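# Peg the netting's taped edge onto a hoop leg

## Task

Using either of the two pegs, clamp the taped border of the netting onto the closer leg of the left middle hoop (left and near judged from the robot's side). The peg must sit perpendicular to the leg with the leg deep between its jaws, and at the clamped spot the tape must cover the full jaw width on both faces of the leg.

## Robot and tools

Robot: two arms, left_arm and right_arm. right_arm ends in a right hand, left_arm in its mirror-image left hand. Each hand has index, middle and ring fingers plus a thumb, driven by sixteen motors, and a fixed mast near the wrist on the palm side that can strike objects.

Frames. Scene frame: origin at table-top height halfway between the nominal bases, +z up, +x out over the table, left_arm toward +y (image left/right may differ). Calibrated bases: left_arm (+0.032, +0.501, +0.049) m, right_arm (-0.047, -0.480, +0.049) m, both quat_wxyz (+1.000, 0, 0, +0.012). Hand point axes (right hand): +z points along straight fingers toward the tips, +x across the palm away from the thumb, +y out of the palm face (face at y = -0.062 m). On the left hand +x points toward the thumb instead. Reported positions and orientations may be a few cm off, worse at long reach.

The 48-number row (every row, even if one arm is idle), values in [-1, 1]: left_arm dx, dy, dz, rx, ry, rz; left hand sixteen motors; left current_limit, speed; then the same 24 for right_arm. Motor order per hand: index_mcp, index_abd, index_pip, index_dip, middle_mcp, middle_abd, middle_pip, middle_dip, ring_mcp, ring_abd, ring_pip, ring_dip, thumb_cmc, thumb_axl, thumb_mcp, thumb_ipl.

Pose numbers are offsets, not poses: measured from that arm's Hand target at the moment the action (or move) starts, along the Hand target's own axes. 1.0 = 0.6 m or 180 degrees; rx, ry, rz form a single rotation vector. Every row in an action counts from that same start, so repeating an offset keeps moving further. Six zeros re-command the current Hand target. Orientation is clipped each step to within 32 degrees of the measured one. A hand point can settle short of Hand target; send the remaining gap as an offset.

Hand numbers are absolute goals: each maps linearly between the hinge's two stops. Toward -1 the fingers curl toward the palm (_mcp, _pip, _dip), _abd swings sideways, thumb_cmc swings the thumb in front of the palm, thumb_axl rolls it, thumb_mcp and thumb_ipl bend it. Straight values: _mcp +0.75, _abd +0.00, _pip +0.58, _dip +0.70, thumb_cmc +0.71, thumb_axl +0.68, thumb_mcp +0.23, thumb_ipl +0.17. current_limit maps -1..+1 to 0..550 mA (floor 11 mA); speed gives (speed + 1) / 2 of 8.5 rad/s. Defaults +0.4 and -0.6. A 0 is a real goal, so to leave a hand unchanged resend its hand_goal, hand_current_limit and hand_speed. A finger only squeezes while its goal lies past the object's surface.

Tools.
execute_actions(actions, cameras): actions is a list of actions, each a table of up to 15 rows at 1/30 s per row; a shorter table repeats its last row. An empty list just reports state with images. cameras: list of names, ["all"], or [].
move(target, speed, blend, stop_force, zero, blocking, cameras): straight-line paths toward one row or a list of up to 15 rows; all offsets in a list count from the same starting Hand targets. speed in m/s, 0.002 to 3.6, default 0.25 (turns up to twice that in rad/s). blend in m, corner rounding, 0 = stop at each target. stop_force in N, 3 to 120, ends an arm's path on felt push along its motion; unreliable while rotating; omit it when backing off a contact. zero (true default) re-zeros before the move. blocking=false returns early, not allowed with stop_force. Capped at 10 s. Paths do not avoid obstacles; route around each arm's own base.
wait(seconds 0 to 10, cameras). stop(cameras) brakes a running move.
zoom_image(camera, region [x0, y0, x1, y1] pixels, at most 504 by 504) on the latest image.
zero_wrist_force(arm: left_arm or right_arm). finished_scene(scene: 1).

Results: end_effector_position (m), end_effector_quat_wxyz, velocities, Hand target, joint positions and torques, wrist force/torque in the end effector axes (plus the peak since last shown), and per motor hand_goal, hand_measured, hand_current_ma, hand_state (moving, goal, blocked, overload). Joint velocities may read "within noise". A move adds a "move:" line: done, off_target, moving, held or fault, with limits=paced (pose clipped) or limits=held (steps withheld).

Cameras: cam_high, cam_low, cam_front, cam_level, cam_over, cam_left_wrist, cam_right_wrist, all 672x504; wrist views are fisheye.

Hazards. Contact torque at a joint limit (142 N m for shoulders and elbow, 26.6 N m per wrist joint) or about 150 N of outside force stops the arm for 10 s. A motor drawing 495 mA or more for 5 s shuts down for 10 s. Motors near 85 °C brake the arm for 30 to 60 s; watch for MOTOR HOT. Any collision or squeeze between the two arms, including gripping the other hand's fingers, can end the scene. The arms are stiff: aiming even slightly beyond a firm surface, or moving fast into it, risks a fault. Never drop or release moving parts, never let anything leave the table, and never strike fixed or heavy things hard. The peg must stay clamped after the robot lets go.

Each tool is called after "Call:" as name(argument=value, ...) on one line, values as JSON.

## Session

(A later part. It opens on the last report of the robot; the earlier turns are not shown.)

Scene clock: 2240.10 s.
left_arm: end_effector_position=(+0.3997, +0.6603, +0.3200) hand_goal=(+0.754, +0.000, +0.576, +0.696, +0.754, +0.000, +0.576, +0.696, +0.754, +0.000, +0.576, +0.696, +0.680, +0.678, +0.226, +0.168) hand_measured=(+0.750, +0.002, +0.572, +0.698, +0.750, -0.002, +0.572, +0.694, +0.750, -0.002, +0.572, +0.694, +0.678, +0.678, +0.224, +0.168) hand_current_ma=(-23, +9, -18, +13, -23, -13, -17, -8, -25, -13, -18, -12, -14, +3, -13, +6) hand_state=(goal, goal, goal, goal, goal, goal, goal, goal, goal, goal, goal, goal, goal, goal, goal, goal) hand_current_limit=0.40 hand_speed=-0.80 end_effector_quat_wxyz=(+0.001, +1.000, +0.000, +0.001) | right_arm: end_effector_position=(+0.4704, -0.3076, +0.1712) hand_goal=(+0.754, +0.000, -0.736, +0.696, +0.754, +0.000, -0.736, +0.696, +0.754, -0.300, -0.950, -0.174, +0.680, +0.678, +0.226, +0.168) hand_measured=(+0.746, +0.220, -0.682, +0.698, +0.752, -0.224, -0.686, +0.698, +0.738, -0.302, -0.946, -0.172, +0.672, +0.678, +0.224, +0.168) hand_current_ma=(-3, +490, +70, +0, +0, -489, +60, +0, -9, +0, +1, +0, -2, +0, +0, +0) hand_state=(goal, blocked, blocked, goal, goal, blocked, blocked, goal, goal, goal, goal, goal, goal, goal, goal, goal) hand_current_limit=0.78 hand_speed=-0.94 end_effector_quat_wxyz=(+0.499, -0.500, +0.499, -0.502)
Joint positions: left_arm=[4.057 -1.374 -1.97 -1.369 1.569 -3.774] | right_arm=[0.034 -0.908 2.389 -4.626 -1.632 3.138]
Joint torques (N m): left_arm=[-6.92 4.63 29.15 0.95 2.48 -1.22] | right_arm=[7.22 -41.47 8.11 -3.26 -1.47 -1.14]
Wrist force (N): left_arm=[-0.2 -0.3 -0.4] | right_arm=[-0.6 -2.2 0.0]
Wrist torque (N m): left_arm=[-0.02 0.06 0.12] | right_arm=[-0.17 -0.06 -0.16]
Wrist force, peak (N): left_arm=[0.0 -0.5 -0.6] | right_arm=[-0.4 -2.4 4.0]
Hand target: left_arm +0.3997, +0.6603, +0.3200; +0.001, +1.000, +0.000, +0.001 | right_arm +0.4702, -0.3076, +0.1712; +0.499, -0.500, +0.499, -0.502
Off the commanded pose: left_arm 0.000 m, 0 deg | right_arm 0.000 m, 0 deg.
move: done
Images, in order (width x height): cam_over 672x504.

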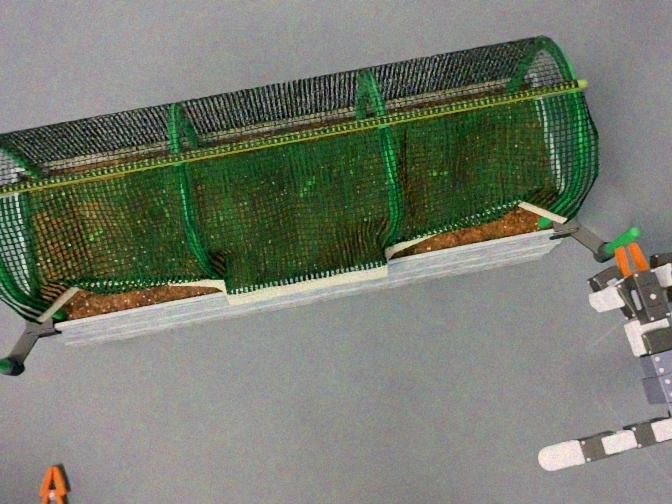

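Call:
execute_actions(actions=[[[0,0,0,0,0,0,0.754,0,0.576,0.696,0.754,0,0.576,0.696,0.754,0,0.576,0.696,0.68,0.678,0.226,0.168,0.4,-0.8,0,0,0,0,0,0,0.754,0.0,-0.737,0.696,0.754,0.0,-0.737,0.696,0.754,-0.3,-0.95,-0.174,0.68,0.678,0.226,0.168,1.0,-0.94]],[[0,0,0,0,0,0,0.754,0,0.576,0.696,0.754,0,0.576,0.696,0.754,0,0.576,0.696,0.68,0.678,0.226,0.168,0.4,-0.8,0,0,0,0,0,0,0.754,0.0,-0.737,0.696,0.754,0.0,-0.737,0.696,0.754,-0.3,-0.95,-0.174,0.68,0.678,0.226,0.168,1.0,-0.94]],[[0,0,0,0,0,0,0.754,0,0.576,0.696,0.754,0,0.576,0.696,0.754,0,0.576,0.696,0.68,0.678,0.226,0.168,0.4,-0.8,0,0,0,0,0,0,0.754,0.0,-0.737,0.696,0.754,0.0,-0.737,0.696,0.754,-0.3,-0.95,-0.174,0.68,0.678,0.226,0.168,1.0,-0.94]],[[0,0,0,0,0,0,0.754,0,0.576,0.696,0.754,0,0.576,0.696,0.754,0,0.576,0.696,0.68,0.678,0.226,0.168,0.4,-0.8,0,0,0,0,0,0,0.754,0.0,-0.737,0.696,0.754,0.0,-0.737,0.696,0.754,-0.3,-0.95,-0.174,0.68,0.678,0.226,0.168,0.78,-0.94]]], cameras=["cam_over"])

Call:
zoom_image(camera="cam_over", region=[604, 230, 664, 275])

Scene clock: 2287.43 s.
left_arm: end_effector_position=(+0.3997, +0.6603, +0.3200) hand_goal=(+0.754, +0.000, +0.576, +0.696, +0.754, +0.000, +0.576, +0.696, +0.754, +0.000, +0.576, +0.696, +0.680, +0.678, +0.226, +0.168) hand_measured=(+0.750, +0.002, +0.572, +0.698, +0.750, -0.002, +0.572, +0.694, +0.750, -0.002, +0.572, +0.694, +0.678, +0.678, +0.224, +0.168) hand_current_ma=(-23, +9, -18, +13, -23, -13, -17, -8, -25, -13, -18, -12, -14, +3, -13, +6) hand_state=(goal, goal, goal, goal, goal, goal, goal, goal, goal, goal, goal, goal, goal, goal, goal, goal) hand_current_limit=0.40 hand_speed=-0.80 end_effector_quat_wxyz=(+0.001, +1.000, +0.000, +0.001) | right_arm: end_effector_position=(+0.4702, -0.3076, +0.1712) hand_goal=(+0.754, +0.000, -0.736, +0.696, +0.754, +0.000, -0.736, +0.696, +0.754, -0.300, -0.950, -0.174, +0.680, +0.678, +0.226, +0.168) hand_measured=(+0.746, +0.214, -0.682, +0.698, +0.750, -0.224, -0.686, +0.698, +0.738, -0.302, -0.946, -0.172, +0.672, +0.678, +0.224, +0.168) hand_current_ma=(-3, +489, +70, +0, -1, -489, +60, +0, -9, +0, +1, +0, -2, +0, +0, +0) hand_state=(goal, blocked, blocked, goal, goal, blocked, blocked, goal, goal, goal, goal, goal, goal, goal, goal, goal) hand_current_limit=0.78 hand_speed=-0.94 end_effector_quat_wxyz=(+0.499, -0.500, +0.499, -0.502)
Joint positions: left_arm=[4.057 -1.374 -1.97 -1.369 1.569 -3.774] | right_arm=[0.034 -0.908 2.39 -4.626 -1.632 3.138]
Joint torques (N m): left_arm=[-7.07 4.57 28.74 0.96 2.51 -1.2] | right_arm=[5.57 -37.68 7.53 -3.25 -0.89 -1.09]
Wrist force (N): left_arm=[0.0 -0.1 -0.2] | right_arm=[-0.5 -2.1 -0.2]
Wrist torque (N m): left_arm=[0.00 0.03 0.13] | right_arm=[-0.14 -0.08 -0.15]
Wrist force, peak (N): left_arm=[-0.2 -0.3 -0.6] | right_arm=[-0.8 -2.3 0.0]
Hand target: left_arm +0.3997, +0.6603, +0.3200; +0.001, +1.000, +0.000, +0.001 | right_arm +0.4702, -0.3076, +0.1712; +0.499, -0.500, +0.499, -0.502
Off the commanded pose: left_arm 0.000 m, 0 deg | right_arm 0.000 m, 0 deg.
Step readings (end_effector_position of left_arm | right_arm):
0: (+0.3997, +0.6603, +0.3200) | (+0.4702, -0.3076, +0.1712)
1: (+0.3997, +0.6603, +0.3200) | (+0.4702, -0.3076, +0.1712)
2: (+0.3997, +0.6603, +0.3200) | (+0.4702, -0.3076, +0.1712)
4: (+0.3997, +0.6603, +0.3200) | (+0.4702, -0.3076, +0.1712)
8: (+0.3997, +0.6603, +0.3200) | (+0.4702, -0.3076, +0.1712)
15: (+0.3997, +0.6603, +0.3200) | (+0.4702, -0.3076, +0.1712)
16: (+0.3997, +0.6603, +0.3200) | (+0.4702, -0.3076, +0.1712)
17: (+0.3997, +0.6603, +0.3200) | (+0.4702, -0.3076, +0.1712)
19: (+0.3997, +0.6603, +0.3200) | (+0.4702, -0.3076, +0.1712)
23: (+0.3997, +0.6603, +0.3200) | (+0.4702, -0.3076, +0.1712)
30: (+0.3997, +0.6603, +0.3200) | (+0.4702, -0.3076, +0.1712)
31: (+0.3997, +0.6603, +0.3200) | (+0.4702, -0.3076, +0.1712)
32: (+0.3997, +0.6603, +0.3200) | (+0.4702, -0.3076, +0.1712)
34: (+0.3997, +0.6603, +0.3200) | (+0.4702, -0.3076, +0.1712)
38: (+0.3997, +0.6603, +0.3200) | (+0.4702, -0.3076, +0.1712)
45: (+0.3997, +0.6603, +0.3200) | (+0.4702, -0.3076, +0.1712)
46: (+0.3997, +0.6603, +0.3200) | (+0.4702, -0.3076, +0.1712)
47: (+0.3997, +0.6603, +0.3200) | (+0.4702, -0.3076, +0.1712)
49: (+0.3997, +0.6603, +0.3200) | (+0.4702, -0.3076, +0.1712)
53: (+0.3997, +0.6603, +0.3200) | (+0.4702, -0.3076, +0.1712)
60: (+0.3997, +0.6603, +0.3200) | (+0.4702, -0.3076, +0.1712)
Images, in order (width x height): cam_over 672x504.

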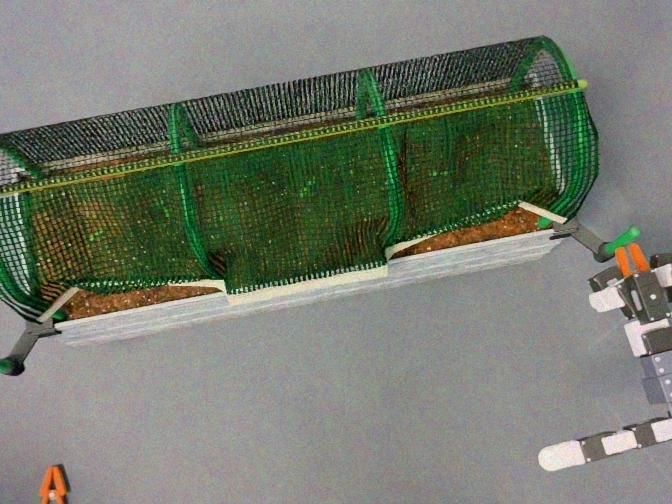

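Scaled by 8.400 from the camera's 672x504 image, which has a finer 960x720 frame.

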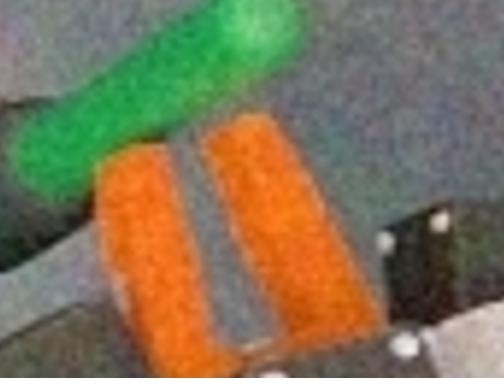

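Call:
move(target=[[0,0,0,0,0,0,0.754,0,0.576,0.696,0.754,0,0.576,0.696,0.754,0,0.576,0.696,0.68,0.678,0.226,0.168,0.4,-0.8,0,0,-0.067,0,0,0,0.754,0.0,-0.737,0.696,0.754,0.0,-0.737,0.696,0.754,-0.3,-0.95,-0.174,0.68,0.678,0.226,0.168,0.78,-0.94],[0,0,0,0,0,0,0.754,0,0.576,0.696,0.754,0,0.576,0.696,0.754,0,0.576,0.696,0.68,0.678,0.226,0.168,0.4,-0.8,-0.6727,0.0095,-0.067,0,0,0,0.754,0.0,-0.737,0.696,0.754,0.0,-0.737,0.696,0.754,-0.3,-0.95,-0.174,0.68,0.678,0.226,0.168,0.78,-0.94],[0,0,0,0,0,0,0.754,0,0.576,0.696,0.754,0,0.576,0.696,0.754,0,0.576,0.696,0.68,0.678,0.226,0.168,0.4,-0.8,-0.6727,0.0095,0.02,0,0,0,0.754,0.0,-0.737,0.696,0.754,0.0,-0.737,0.696,0.754,-0.3,-0.95,-0.174,0.68,0.678,0.226,0.168,0.78,-0.94]], speed=[0.06,0.12,0.05], blend=[0.02,0.02,0], cameras=["cam_over","cam_level","cam_front","cam_low","cam_high"])

Call:
zoom_image(camera="cam_over", region=[160, 240, 310, 352])

Call:
zoom_image(camera="cam_level", region=[150, 200, 350, 350])

Scene clock: 2324.27 s.
left_arm: end_effector_position=(+0.3997, +0.6603, +0.3200) hand_goal=(+0.754, +0.000, +0.576, +0.696, +0.754, +0.000, +0.576, +0.696, +0.754, +0.000, +0.576, +0.696, +0.680, +0.678, +0.226, +0.168) hand_measured=(+0.750, +0.002, +0.572, +0.698, +0.750, -0.002, +0.572, +0.694, +0.750, -0.002, +0.572, +0.694, +0.678, +0.678, +0.224, +0.168) hand_current_ma=(-23, +9, -18, +13, -23, -13, -17, -8, -25, -13, -18, -12, -14, +3, -13, +6) hand_state=(goal, goal, goal, goal, goal, goal, goal, goal, goal, goal, goal, goal, goal, goal, goal, goal) hand_current_limit=0.40 hand_speed=-0.80 end_effector_quat_wxyz=(+0.001, +1.000, +0.000, +0.001) | right_arm: end_effector_position=(+0.4291, -0.2110, +0.1697) hand_goal=(+0.754, +0.000, -0.736, +0.696, +0.754, +0.000, -0.736, +0.696, +0.754, -0.300, -0.950, -0.174, +0.680, +0.678, +0.226, +0.168) hand_measured=(+0.746, +0.214, -0.682, +0.698, +0.750, -0.224, -0.686, +0.698, +0.738, -0.302, -0.946, -0.172, +0.672, +0.678, +0.224, +0.168) hand_current_ma=(-3, +489, +70, +0, -1, -489, +60, +0, -9, +0, +1, +0, -2, +0, +0, +0) hand_state=(goal, blocked, blocked, goal, goal, blocked, blocked, goal, goal, goal, goal, goal, goal, goal, goal, goal) hand_current_limit=0.78 hand_speed=-0.94 end_effector_quat_wxyz=(+0.501, -0.501, +0.498, -0.500)
Joint positions: left_arm=[4.057 -1.374 -1.97 -1.369 1.569 -3.774] | right_arm=[0.366 -0.893 2.322 -4.575 -1.957 3.138]
Joint torques (N m): left_arm=[-7.1 4.17 28.67 0.99 2.46 -1.18] | right_arm=[-7.23 -42.45 6.29 -3.2 2.11 0.81]
Wrist force (N): left_arm=[0.0 -0.2 0.0] | right_arm=[-1.0 -1.8 0.3]
Wrist torque (N m): left_arm=[-0.03 0.04 0.13] | right_arm=[-0.16 -0.03 -0.19]
Wrist force, peak (N): left_arm=[-0.5 -0.5 -0.4] | right_arm=[-3.4 -1.7 0.7]
Hand target: left_arm +0.3997, +0.6603, +0.3200; +0.001, +1.000, +0.000, +0.001 | right_arm +0.4291, -0.2111, +0.1697; +0.501, -0.501, +0.498, -0.500 (not the last commanded pose)
Off the commanded pose: left_arm 0.000 m, 0 deg | right_arm 0.312 m, 0 deg.
move: held (right_arm; a check stopped the path); path passed 1 of 3 targets; limits=held
pose unreachable (right arm): on one or more control steps of this call, first in action 0 (counted from 0), this arm could not follow its commanded pose, so it was not sent that pose on those steps. It may still have moved: this result reports where it is.
cause: moving toward the commanded pose would bring two parts of the arm too close to each other (joints 4 (wrist 1) to 6 (wrist 3) lie between them).
Images, in order (width x height): cam_high 672x504, cam_low 672x504, cam_front 672x504, cam_level 672x504, cam_over 672x504.

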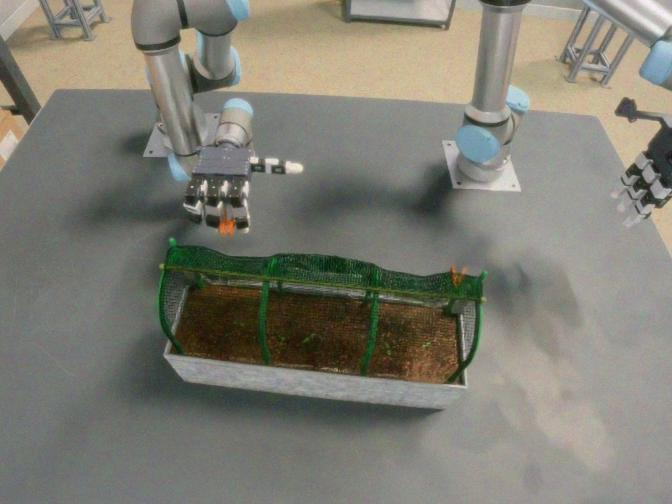

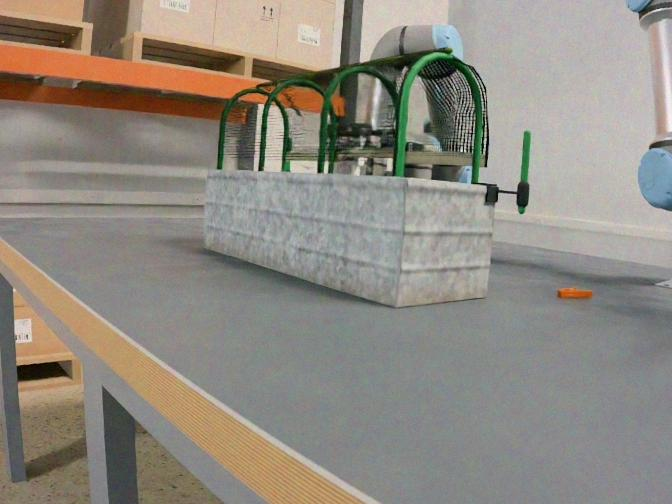

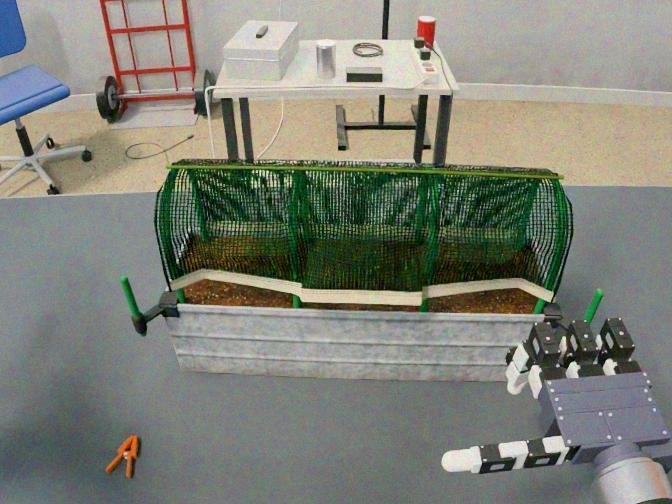

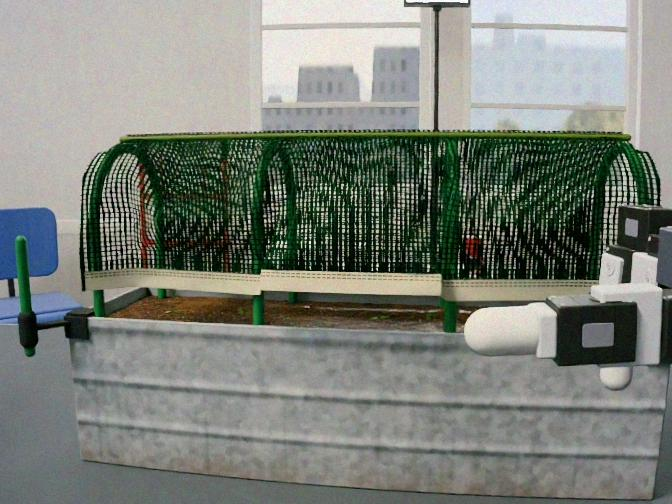

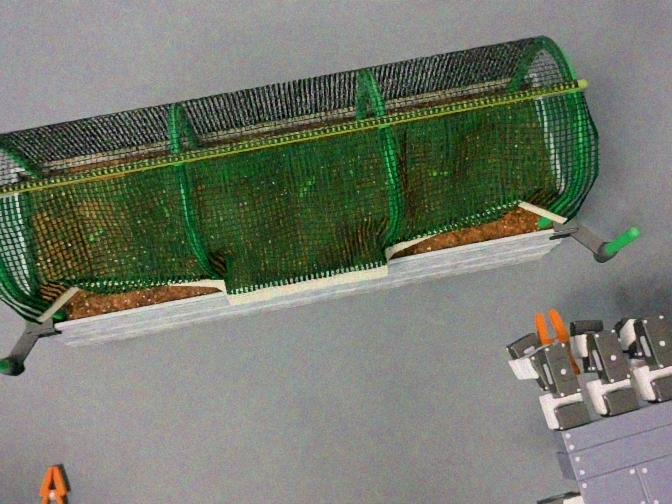

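Scaled by 3.360 from the camera's 672x504 image, which has a finer 960x720 frame.

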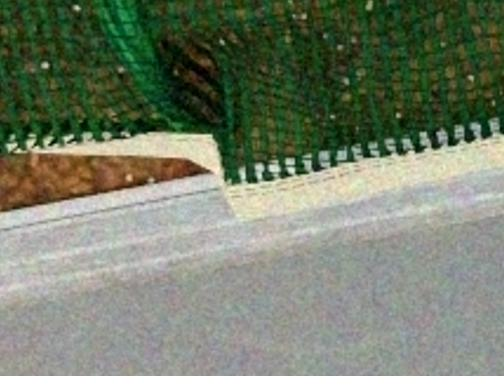

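Scaled by 2.520 from the camera's 672x504 image, which has a finer 960x720 frame.

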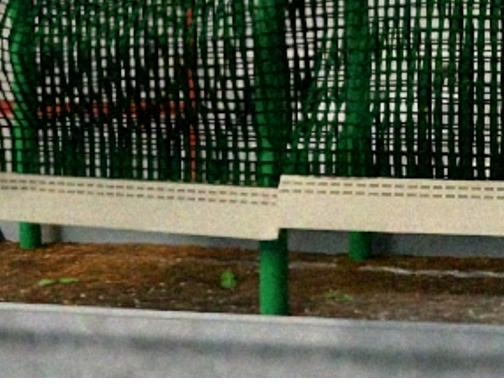

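Call:
zoom_image(camera="cam_high", region=[110, 0, 330, 250])

Scaled by 2.016 from the camera's 672x504 image, which has a finer 960x720 frame.

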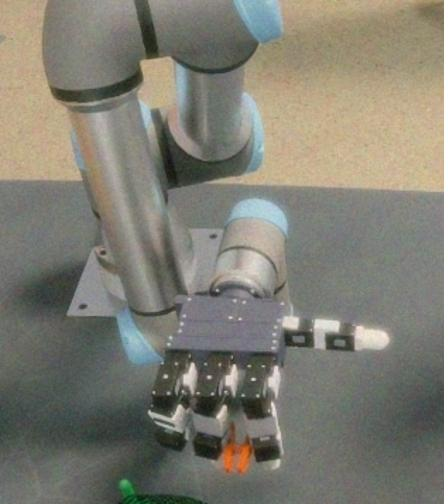

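Call:
move(target=[[0,0,0,0,0,0,0.754,0,0.576,0.696,0.754,0,0.576,0.696,0.754,0,0.576,0.696,0.68,0.678,0.226,0.168,0.4,-0.8,-0.1018,-0.2172,-0.0152,0,-0.3333,0,0.754,0.0,-0.737,0.696,0.754,0.0,-0.737,0.696,0.754,-0.3,-0.95,-0.174,0.68,0.678,0.226,0.168,0.78,-0.94]], speed=0.12, cameras=["cam_over","cam_front","cam_high"])

Scene clock: 2617.57 s.
left_arm: end_effector_position=(+0.3997, +0.6603, +0.3200) hand_goal=(+0.754, +0.000, +0.576, +0.696, +0.754, +0.000, +0.576, +0.696, +0.754, +0.000, +0.576, +0.696, +0.680, +0.678, +0.226, +0.168) hand_measured=(+0.750, +0.002, +0.572, +0.698, +0.750, -0.002, +0.572, +0.694, +0.750, -0.002, +0.572, +0.694, +0.678, +0.678, +0.224, +0.168) hand_current_ma=(-23, +9, -18, +13, -23, -13, -17, -8, -25, -13, -18, -12, -14, +3, -13, +6) hand_state=(goal, goal, goal, goal, goal, goal, goal, goal, goal, goal, goal, goal, goal, goal, goal, goal) hand_current_limit=0.40 hand_speed=-0.80 end_effector_quat_wxyz=(+0.001, +1.000, +0.000, +0.001) | right_arm: end_effector_position=(+0.4193, -0.1498, +0.2999) hand_goal=(+0.754, +0.000, -0.736, +0.696, +0.754, +0.000, -0.736, +0.696, +0.754, -0.300, -0.950, -0.174, +0.680, +0.678, +0.226, +0.168) hand_measured=(+0.746, +0.214, -0.682, +0.698, +0.750, -0.224, -0.686, +0.698, +0.738, -0.302, -0.946, -0.172, +0.672, +0.678, +0.224, +0.168) hand_current_ma=(-3, +490, +70, +0, -1, -489, +60, +0, -9, +0, +1, +0, -2, +0, +0, +0) hand_state=(goal, blocked, blocked, goal, goal, blocked, blocked, goal, goal, goal, goal, goal, goal, goal, goal, goal) hand_current_limit=0.78 hand_speed=-0.94 end_effector_quat_wxyz=(+0.683, -0.684, +0.181, -0.183)
Joint positions: left_arm=[4.057 -1.374 -1.97 -1.369 1.569 -3.774] | right_arm=[-0.061 -1.216 2.192 -4.118 -0.484 3.138]
Joint torques (N m): left_arm=[-6.91 4.51 28.38 0.97 2.45 -1.1] | right_arm=[-7.97 -17.88 -27.02 0.22 1.98 -1.15]
Wrist force (N): left_arm=[-0.3 -0.2 -0.1] | right_arm=[-0.9 -2.2 0.3]
Wrist torque (N m): left_arm=[-0.03 0.06 0.11] | right_arm=[-0.20 -0.04 -0.17]
Wrist force, peak (N): left_arm=[-0.2 -0.7 -0.2] | right_arm=[-0.8 -2.5 0.5]
Hand target: left_arm +0.3997, +0.6603, +0.3200; +0.001, +1.000, +0.000, +0.001 | right_arm +0.4193, -0.1498, +0.2999; +0.683, -0.684, +0.180, -0.183
Off the commanded pose: left_arm 0.000 m, 0 deg | right_arm 0.000 m, 0 deg.
move: done
Images, in order (width x height): cam_high 672x504, cam_front 672x504, cam_over 672x504.

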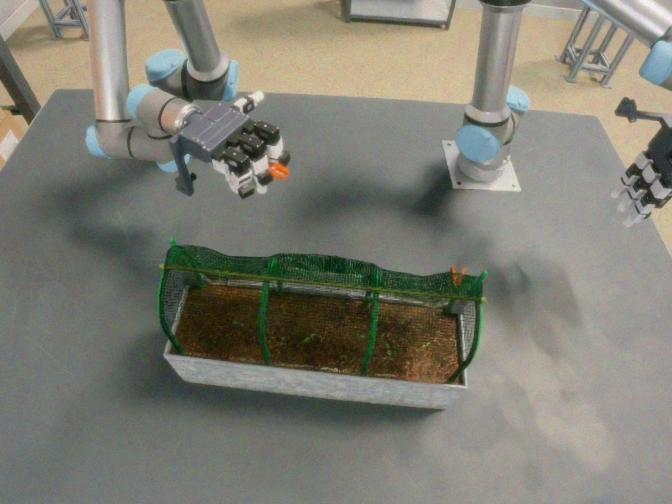

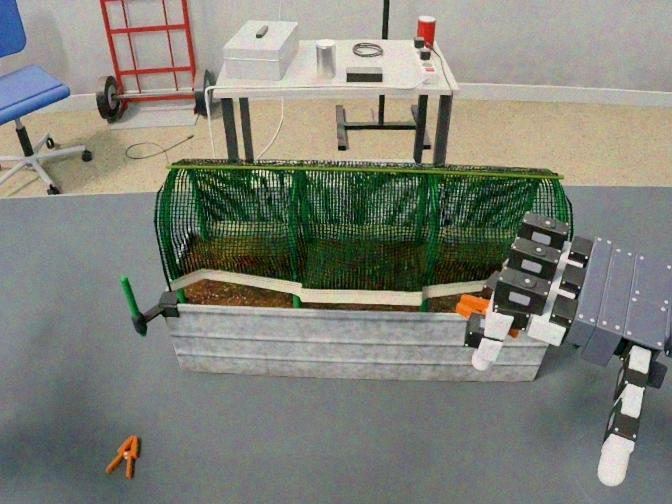

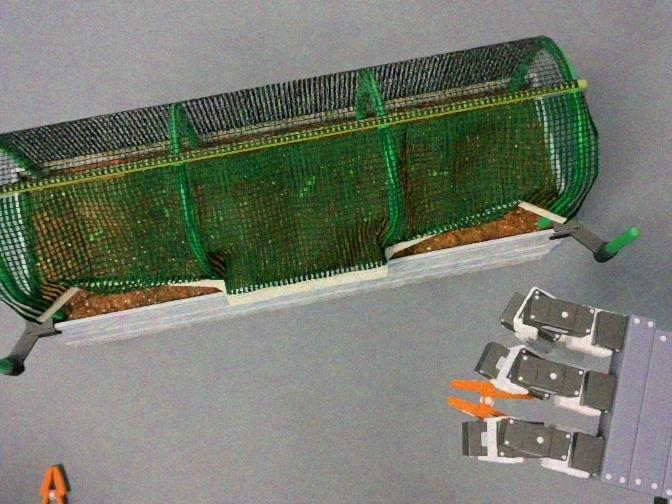

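Call:
move(target=[[0,0,0,0,0,0,0.754,0,0.576,0.696,0.754,0,0.576,0.696,0.754,0,0.576,0.696,0.68,0.678,0.226,0.168,0.4,-0.8,0,0,0,-0.1063,-0.0440,-0.0265,0.754,0.0,-0.737,0.696,0.754,0.0,-0.737,0.696,0.754,-0.3,-0.95,-0.174,0.68,0.678,0.226,0.168,0.78,-0.94],[0,0,0,0,0,0,0.754,0,0.576,0.696,0.754,0,0.576,0.696,0.754,0,0.576,0.696,0.68,0.678,0.226,0.168,0.4,-0.8,0,0,0,-0.1524,-0.1524,-0.0379,0.754,0.0,-0.737,0.696,0.754,0.0,-0.737,0.696,0.754,-0.3,-0.95,-0.174,0.68,0.678,0.226,0.168,0.78,-0.94]], speed=0.08, blend=[0.01,0], cameras=["cam_over","cam_high"])

Scene clock: 2636.80 s.
left_arm: end_effector_position=(+0.3997, +0.6603, +0.3200) hand_goal=(+0.754, +0.000, +0.576, +0.696, +0.754, +0.000, +0.576, +0.696, +0.754, +0.000, +0.576, +0.696, +0.680, +0.678, +0.226, +0.168) hand_measured=(+0.750, +0.002, +0.572, +0.698, +0.750, -0.002, +0.572, +0.694, +0.750, -0.002, +0.572, +0.694, +0.678, +0.678, +0.224, +0.168) hand_current_ma=(-23, +9, -18, +13, -23, -13, -17, -8, -25, -13, -18, -12, -14, +3, -13, +6) hand_state=(goal, goal, goal, goal, goal, goal, goal, goal, goal, goal, goal, goal, goal, goal, goal, goal) hand_current_limit=0.40 hand_speed=-0.80 end_effector_quat_wxyz=(+0.001, +1.000, +0.000, +0.001) | right_arm: end_effector_position=(+0.4193, -0.1498, +0.2999) hand_goal=(+0.754, +0.000, -0.736, +0.696, +0.754, +0.000, -0.736, +0.696, +0.754, -0.300, -0.950, -0.174, +0.680, +0.678, +0.226, +0.168) hand_measured=(+0.746, +0.214, -0.682, +0.698, +0.750, -0.224, -0.686, +0.698, +0.740, -0.302, -0.946, -0.172, +0.672, +0.678, +0.224, +0.168) hand_current_ma=(-3, +489, +70, +0, -1, -489, +60, +0, -7, +0, +1, +0, -2, +0, +0, +0) hand_state=(goal, blocked, blocked, goal, goal, blocked, blocked, goal, goal, goal, goal, goal, goal, goal, goal, goal) hand_current_limit=0.78 hand_speed=-0.94 end_effector_quat_wxyz=(-0.514, +0.858, -0.013, +0.010)
Joint positions: left_arm=[4.057 -1.374 -1.97 -1.369 1.569 -3.774] | right_arm=[0.045 -1.47 1.919 -2.209 -0.5 1.782]
Joint torques (N m): left_arm=[-6.87 4.12 28.68 0.95 2.44 -1.01] | right_arm=[6.89 -15.81 -33.27 -1.12 0.07 -1.02]
Wrist force (N): left_arm=[0.1 -0.2 -0.3] | right_arm=[-1.1 -1.6 0.1]
Wrist torque (N m): left_arm=[0.00 0.02 0.14] | right_arm=[-0.11 0.04 -0.16]
Wrist force, peak (N): left_arm=[-0.3 -0.5 -0.6] | right_arm=[-1.0 -2.5 0.2]
Hand target: left_arm +0.3997, +0.6603, +0.3200; +0.001, +1.000, +0.000, +0.001 | right_arm +0.4193, -0.1498, +0.2999; -0.514, +0.858, -0.013, +0.009
Off the commanded pose: left_arm 0.000 m, 0 deg | right_arm 0.000 m, 0 deg.
move: done
Images, in order (width x height): cam_high 672x504, cam_over 672x504.

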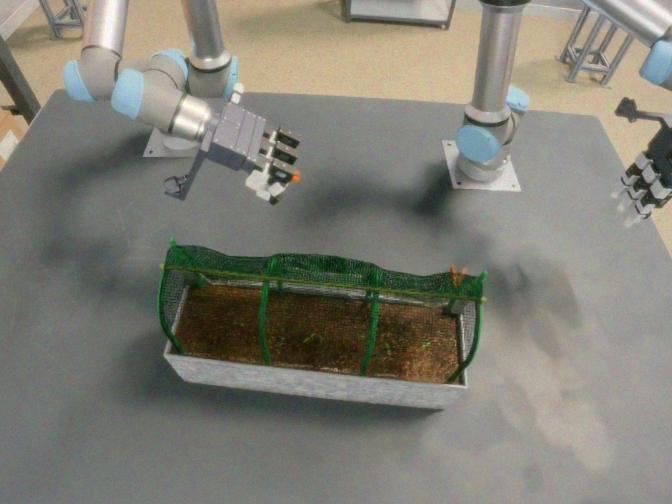

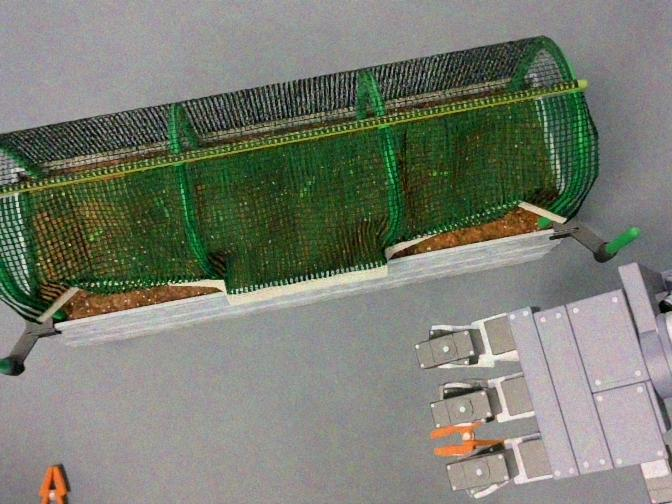

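Call:
move(target=[[0,0,0,0,0,0,0.754,0,0.576,0.696,0.754,0,0.576,0.696,0.754,0,0.576,0.696,0.68,0.678,0.226,0.168,0.4,-0.8,0,0,0,0.0441,-0.1063,-0.0265,0.754,0.0,-0.737,0.696,0.754,0.0,-0.737,0.696,0.754,-0.3,-0.95,-0.174,0.68,0.678,0.226,0.168,0.78,-0.94],[0,0,0,0,0,0,0.754,0,0.576,0.696,0.754,0,0.576,0.696,0.754,0,0.576,0.696,0.68,0.678,0.226,0.168,0.4,-0.8,0,0,0,0.1524,-0.1525,-0.0381,0.754,0.0,-0.737,0.696,0.754,0.0,-0.737,0.696,0.754,-0.3,-0.95,-0.174,0.68,0.678,0.226,0.168,0.78,-0.94]], speed=0.08, blend=[0.01,0], cameras=["cam_over","cam_high"])

Scene clock: 2670.23 s.
left_arm: end_effector_position=(+0.3997, +0.6603, +0.3200) hand_goal=(+0.754, +0.000, +0.576, +0.696, +0.754, +0.000, +0.576, +0.696, +0.754, +0.000, +0.576, +0.696, +0.680, +0.678, +0.226, +0.168) hand_measured=(+0.750, +0.002, +0.572, +0.698, +0.750, -0.002, +0.572, +0.694, +0.750, -0.002, +0.572, +0.694, +0.678, +0.678, +0.224, +0.168) hand_current_ma=(-23, +9, -18, +13, -23, -13, -17, -8, -25, -13, -18, -12, -14, +3, -13, +6) hand_state=(goal, goal, goal, goal, goal, goal, goal, goal, goal, goal, goal, goal, goal, goal, goal, goal) hand_current_limit=0.40 hand_speed=-0.80 end_effector_quat_wxyz=(+0.001, +1.000, +0.000, +0.001) | right_arm: end_effector_position=(+0.4193, -0.1498, +0.2999) hand_goal=(+0.754, +0.000, -0.736, +0.696, +0.754, +0.000, -0.736, +0.696, +0.754, -0.300, -0.950, -0.174, +0.680, +0.678, +0.226, +0.168) hand_measured=(+0.746, +0.214, -0.682, +0.698, +0.750, -0.224, -0.686, +0.698, +0.742, -0.302, -0.946, -0.172, +0.672, +0.678, +0.224, +0.168) hand_current_ma=(-3, +490, +70, +0, -1, -489, +60, +0, -7, +0, +1, +0, -2, +0, +0, +0) hand_state=(goal, blocked, blocked, goal, goal, blocked, blocked, goal, goal, goal, goal, goal, goal, goal, goal, goal) hand_current_limit=0.78 hand_speed=-0.94 end_effector_quat_wxyz=(+0.688, -0.690, -0.161, +0.159)
Joint positions: left_arm=[4.057 -1.374 -1.97 -1.369 1.569 -3.774] | right_arm=[-0.022 -1.06 1.31 -0.258 -0.456 0.005]
Joint torques (N m): left_arm=[-6.81 4.5 28.26 0.92 2.43 -0.95] | right_arm=[-7.24 -31.97 -31.22 2.09 -1.22 -1.08]
Wrist force (N): left_arm=[-0.1 -0.2 0.0] | right_arm=[-1.3 -2.1 -0.1]
Wrist torque (N m): left_arm=[-0.03 0.05 0.11] | right_arm=[-0.18 0.01 -0.23]
Wrist force, peak (N): left_arm=[-0.2 -0.4 -0.8] | right_arm=[-1.5 -2.1 0.0]
Hand target: left_arm +0.3997, +0.6603, +0.3200; +0.001, +1.000, +0.000, +0.001 | right_arm +0.4193, -0.1498, +0.2999; +0.688, -0.690, -0.161, +0.159
Off the commanded pose: left_arm 0.000 m, 0 deg | right_arm 0.000 m, 0 deg.
move: done
Images, in order (width x height): cam_high 672x504, cam_over 672x504.

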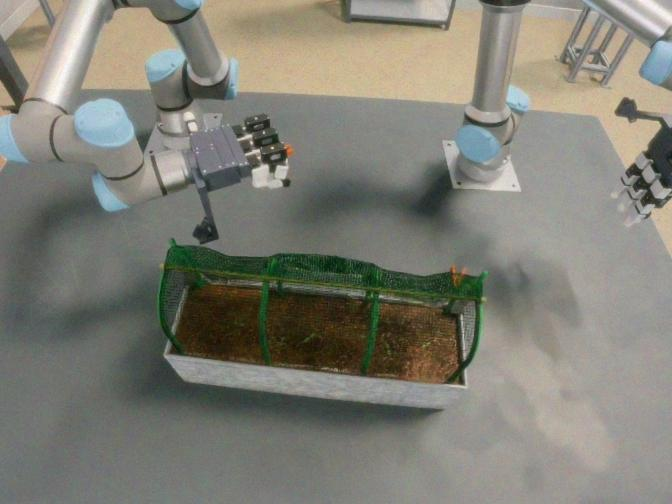

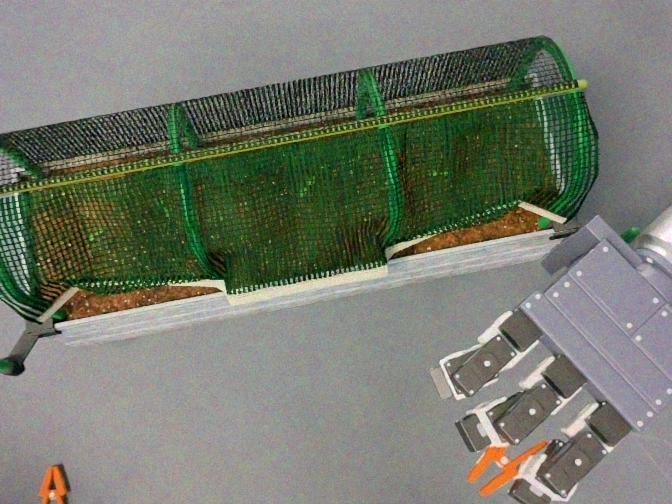

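Call:
move(target=[[0,0,0,0,0,0,0.754,0,0.576,0.696,0.754,0,0.576,0.696,0.754,0,0.576,0.696,0.68,0.678,0.226,0.168,0.4,-0.8,0.0292,0,0.06,0,0.3111,0,0.754,0.0,-0.737,0.696,0.754,0.0,-0.737,0.696,0.754,-0.3,-0.95,-0.174,0.68,0.678,0.226,0.168,0.78,-0.94],[0,0,0,0,0,0,0.754,0,0.576,0.696,0.754,0,0.576,0.696,0.754,0,0.576,0.696,0.68,0.678,0.226,0.168,0.4,-0.8,0.222,0.0667,0.2627,0,0.5889,0,0.754,0.0,-0.737,0.696,0.754,0.0,-0.737,0.696,0.754,-0.3,-0.95,-0.174,0.68,0.678,0.226,0.168,0.78,-0.94]], speed=0.12, blend=[0.02,0], cameras=["cam_over","cam_high"])

Scene clock: 2704.03 s.
left_arm: end_effector_position=(+0.3997, +0.6603, +0.3200) hand_goal=(+0.754, +0.000, +0.576, +0.696, +0.754, +0.000, +0.576, +0.696, +0.754, +0.000, +0.576, +0.696, +0.680, +0.678, +0.226, +0.168) hand_measured=(+0.750, +0.002, +0.572, +0.698, +0.750, -0.002, +0.572, +0.694, +0.750, -0.002, +0.572, +0.694, +0.678, +0.678, +0.224, +0.168) hand_current_ma=(-23, +9, -18, +13, -23, -13, -17, -8, -25, -13, -18, -12, -14, +3, -13, +6) hand_state=(goal, goal, goal, goal, goal, goal, goal, goal, goal, goal, goal, goal, goal, goal, goal, goal) hand_current_limit=0.40 hand_speed=-0.80 end_effector_quat_wxyz=(+0.001, +1.000, +0.000, +0.001) | right_arm: end_effector_position=(+0.4693, +0.0503, +0.2597) hand_goal=(+0.754, +0.000, -0.736, +0.696, +0.754, +0.000, -0.736, +0.696, +0.754, -0.300, -0.950, -0.174, +0.680, +0.678, +0.226, +0.168) hand_measured=(+0.746, +0.214, -0.682, +0.698, +0.750, -0.224, -0.686, +0.698, +0.742, -0.302, -0.946, -0.172, +0.672, +0.678, +0.224, +0.168) hand_current_ma=(-3, +489, +70, +0, -1, -489, +60, +0, -7, +0, +1, +0, -2, +0, +0, +0) hand_state=(goal, blocked, blocked, goal, goal, blocked, blocked, goal, goal, goal, goal, goal, goal, goal, goal, goal) hand_current_limit=0.78 hand_speed=-0.94 end_effector_quat_wxyz=(+0.543, -0.542, +0.452, -0.455)
Joint positions: left_arm=[4.057 -1.374 -1.97 -1.369 1.569 -3.774] | right_arm=[0.74 -1.145 1.552 -0.41 2.157 -0.005]
Joint torques (N m): left_arm=[-6.66 4 28.1 1.03 2.33 -0.79] | right_arm=[6.94 -30.03 -31.92 -0.11 1.91 -0.07]
Wrist force (N): left_arm=[-0.2 -0.2 -0.3] | right_arm=[-1.0 -1.7 0.0]
Wrist torque (N m): left_arm=[-0.01 0.06 0.11] | right_arm=[-0.17 -0.03 -0.20]
Wrist force, peak (N): left_arm=[-0.3 -0.6 0.3] | right_arm=[-1.5 -2.3 -0.1]
Hand target: left_arm +0.3997, +0.6603, +0.3200; +0.001, +1.000, +0.000, +0.001 | right_arm +0.4693, +0.0504, +0.2597; +0.543, -0.542, +0.452, -0.455
Off the commanded pose: left_arm 0.000 m, 0 deg | right_arm 0.000 m, 0 deg.
move: done
Images, in order (width x height): cam_high 672x504, cam_over 672x504.

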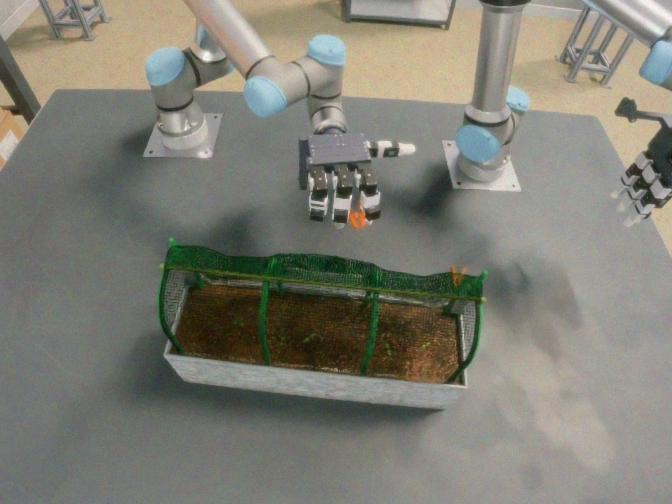

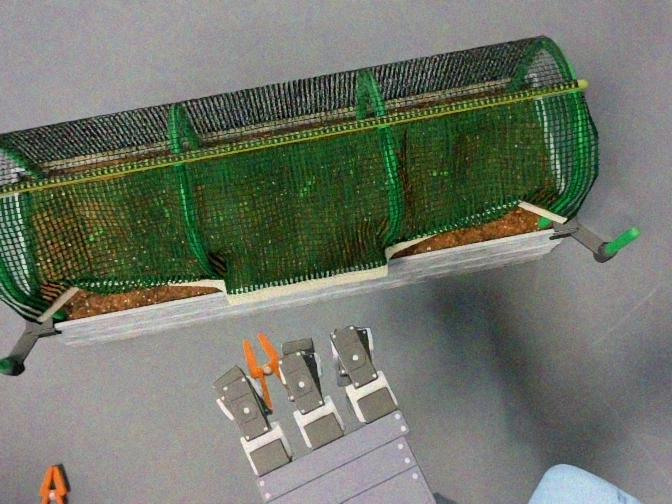

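Call:
zoom_image(camera="cam_over", region=[215, 320, 305, 410])

Call:
zoom_image(camera="cam_over", region=[180, 240, 300, 330])

Scaled by 5.600 from the camera's 672x504 image, which has a finer 960x720 frame.

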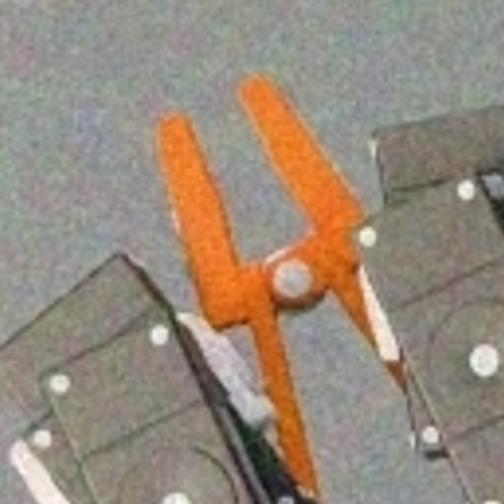

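Scaled by 4.200 from the camera's 672x504 image, which has a finer 960x720 frame.

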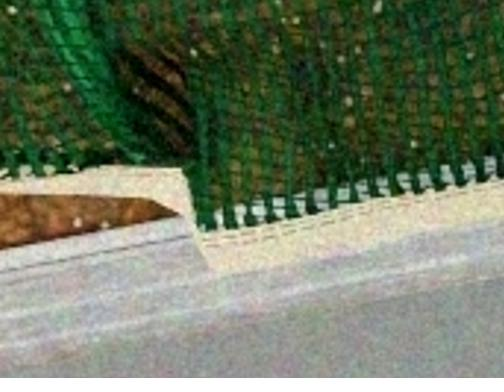

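Call:
move(target=[[0,0,0,0,0,0,0.754,0,0.576,0.696,0.754,0,0.576,0.696,0.754,0,0.576,0.696,0.68,0.678,0.226,0.168,0.4,-0.8,-0.0747,0.0995,0.0143,0,0.0556,0,0.754,0.0,-0.737,0.696,0.754,0.0,-0.737,0.696,0.754,-0.3,-0.95,-0.174,0.68,0.678,0.226,0.168,0.78,-0.94]], speed=0.06, cameras=["cam_over","cam_high","cam_level","cam_front","cam_right_wrist"])

Call:
zoom_image(camera="cam_over", region=[160, 250, 280, 370])

Call:
zoom_image(camera="cam_level", region=[170, 180, 350, 330])

Scene clock: 2743.77 s.
left_arm: end_effector_position=(+0.3997, +0.6603, +0.3200) hand_goal=(+0.754, +0.000, +0.576, +0.696, +0.754, +0.000, +0.576, +0.696, +0.754, +0.000, +0.576, +0.696, +0.680, +0.678, +0.226, +0.168) hand_measured=(+0.750, +0.002, +0.572, +0.698, +0.750, -0.002, +0.572, +0.694, +0.750, -0.002, +0.572, +0.694, +0.678, +0.678, +0.224, +0.168) hand_current_ma=(-23, +9, -18, +13, -23, -13, -17, -8, -25, -13, -18, -12, -14, +3, -13, +6) hand_state=(goal, goal, goal, goal, goal, goal, goal, goal, goal, goal, goal, goal, goal, goal, goal, goal) hand_current_limit=0.40 hand_speed=-0.80 end_effector_quat_wxyz=(+0.001, +1.000, +0.000, +0.001) | right_arm: end_effector_position=(+0.4700, +0.0958, +0.2000) hand_goal=(+0.754, +0.000, -0.736, +0.696, +0.754, +0.000, -0.736, +0.696, +0.754, -0.300, -0.950, -0.174, +0.680, +0.678, +0.226, +0.168) hand_measured=(+0.746, +0.214, -0.682, +0.698, +0.750, -0.224, -0.686, +0.698, +0.742, -0.302, -0.946, -0.172, +0.672, +0.678, +0.224, +0.168) hand_current_ma=(-3, +489, +70, +0, -1, -489, +60, +0, -7, +0, +1, +0, -2, +0, +0, +0) hand_state=(goal, blocked, blocked, goal, goal, blocked, blocked, goal, goal, goal, goal, goal, goal, goal, goal, goal) hand_current_limit=0.78 hand_speed=-0.94 end_effector_quat_wxyz=(+0.501, -0.501, +0.498, -0.500)
Joint positions: left_arm=[4.057 -1.374 -1.97 -1.369 1.569 -3.774] | right_arm=[0.851 -0.931 1.376 -0.45 2.442 -0.006]
Joint torques (N m): left_arm=[-6.87 4.51 28.2 1 2.41 -0.85] | right_arm=[5.74 -37.28 -32.2 0.05 2.05 -0.62]
Wrist force (N): left_arm=[-0.3 -0.4 -0.3] | right_arm=[-1.2 -1.9 0.0]
Wrist torque (N m): left_arm=[-0.03 0.07 0.10] | right_arm=[-0.18 0.01 -0.21]
Wrist force, peak (N): left_arm=[-0.2 -0.5 -0.5] | right_arm=[-0.9 -2.3 -0.2]
Hand target: left_arm +0.3997, +0.6603, +0.3200; +0.001, +1.000, +0.000, +0.001 | right_arm +0.4700, +0.0959, +0.1999; +0.501, -0.501, +0.498, -0.500
Off the commanded pose: left_arm 0.000 m, 0 deg | right_arm 0.000 m, 0 deg.
move: done
camera_calibration:
cam_right_wrist: T_world_to_cam=[[0.0311898, 0.776402, -0.629466, 0.071022], [-0.740417, 0.440997, 0.507251, 0.155043], [0.671423, 0.450246, 0.588616, -0.347511], [0, 0, 0, 1]] pos_world=[0.345908, 0.0329509, 0.170611]
Images, in order (width x height): cam_high 672x504, cam_front 672x504, cam_level 672x504, cam_over 672x504, cam_right_wrist 672x504.

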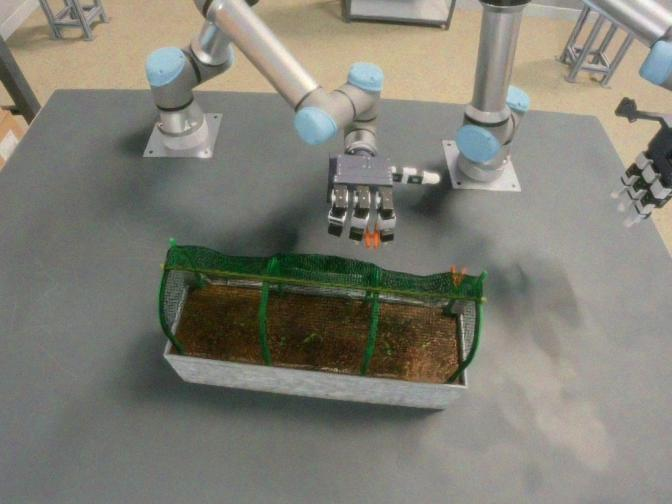

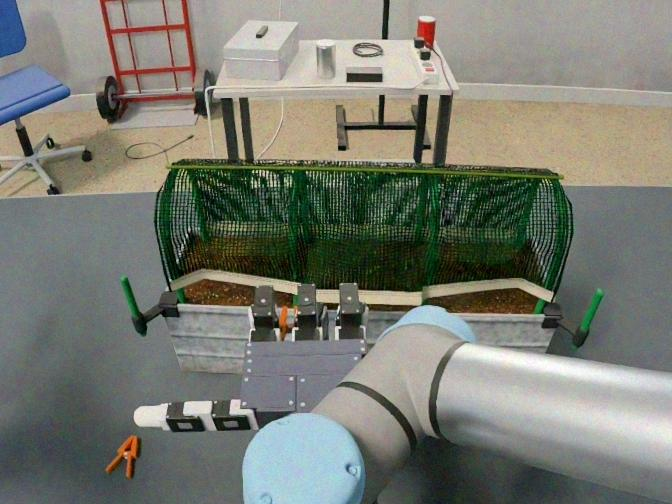

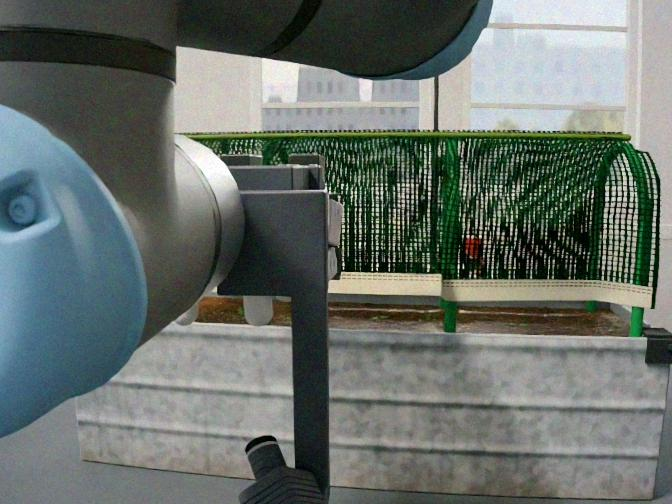

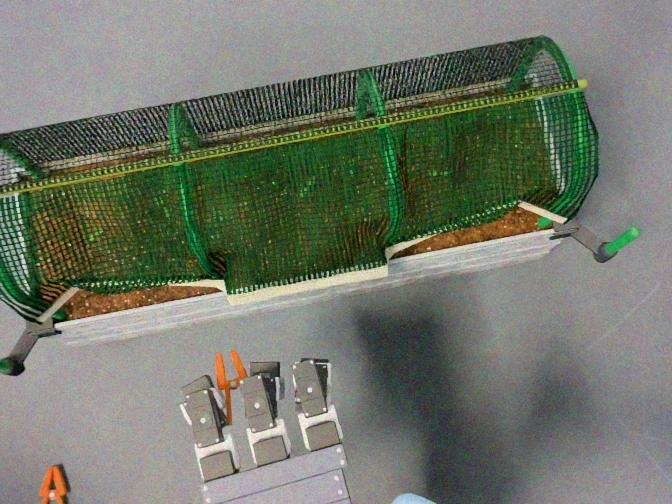

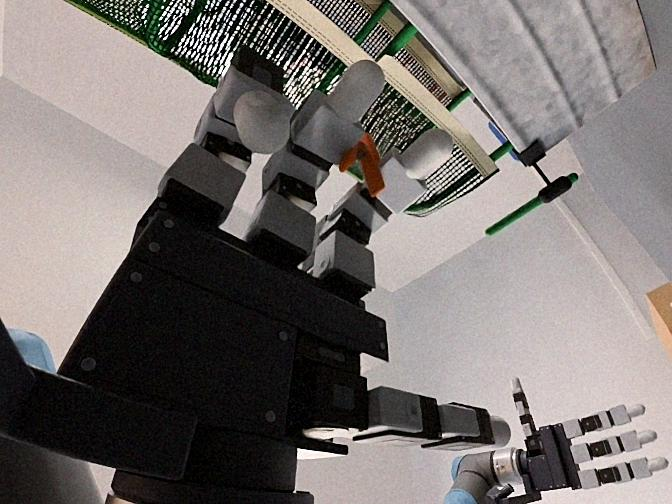

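Scaled by 4.200 from the camera's 672x504 image, which has a finer 960x720 frame.

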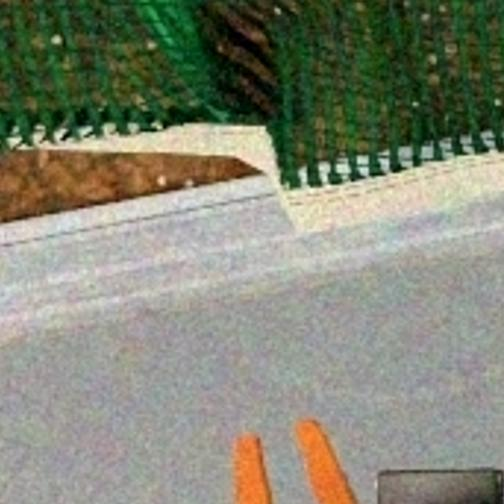

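Scaled by 2.800 from the camera's 672x504 image, which has a finer 960x720 frame.

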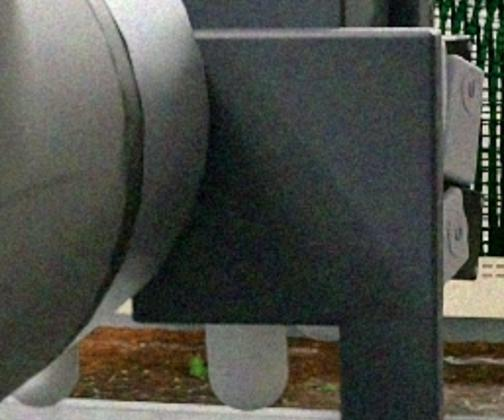

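Call:
zoom_image(camera="cam_right_wrist", region=[280, 0, 520, 220])

Call:
zoom_image(camera="cam_front", region=[230, 240, 350, 350])

Scaled by 2.100 from the camera's 672x504 image, which has a finer 960x720 frame.

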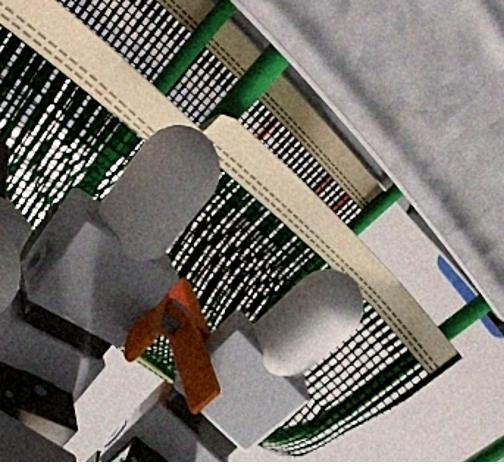

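Scaled by 4.200 from the camera's 672x504 image, which has a finer 960x720 frame.

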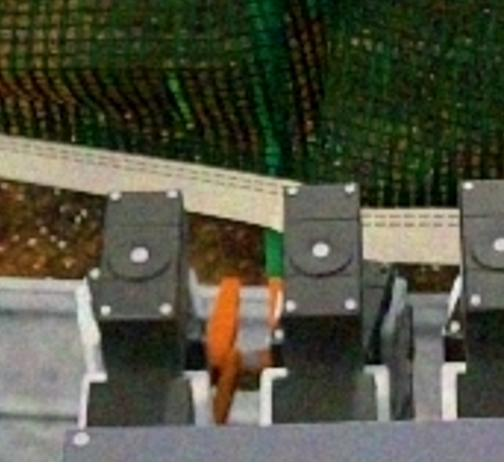

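Call:
zoom_image(camera="cam_over", region=[195, 245, 255, 305])

Call:
zoom_image(camera="cam_front", region=[265, 255, 325, 315])

Call:
zoom_image(camera="cam_right_wrist", region=[330, 20, 450, 110])

Scaled by 8.400 from the camera's 672x504 image, which has a finer 960x720 frame.

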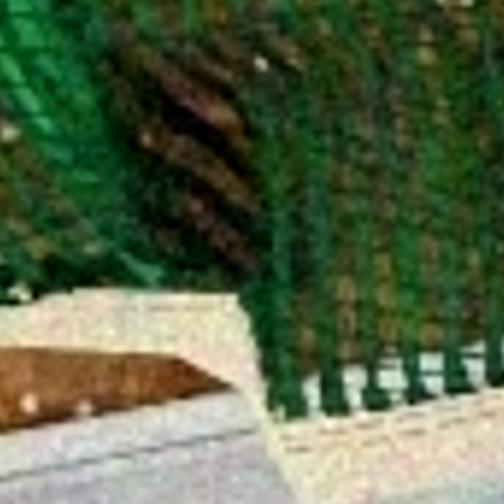

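Scaled by 8.400 from the camera's 672x504 image, which has a finer 960x720 frame.

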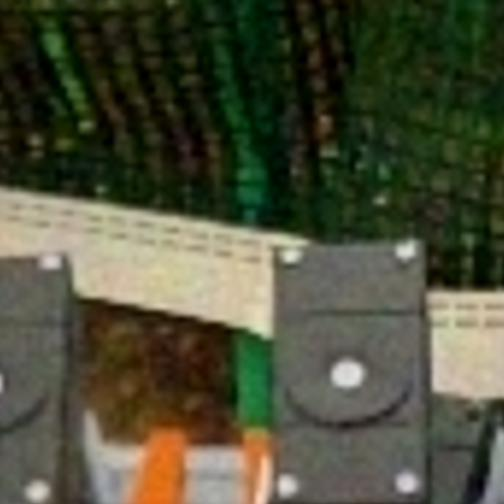

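Scaled by 4.200 from the camera's 672x504 image, which has a finer 960x720 frame.

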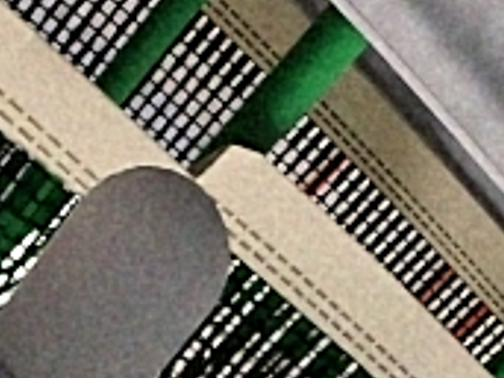

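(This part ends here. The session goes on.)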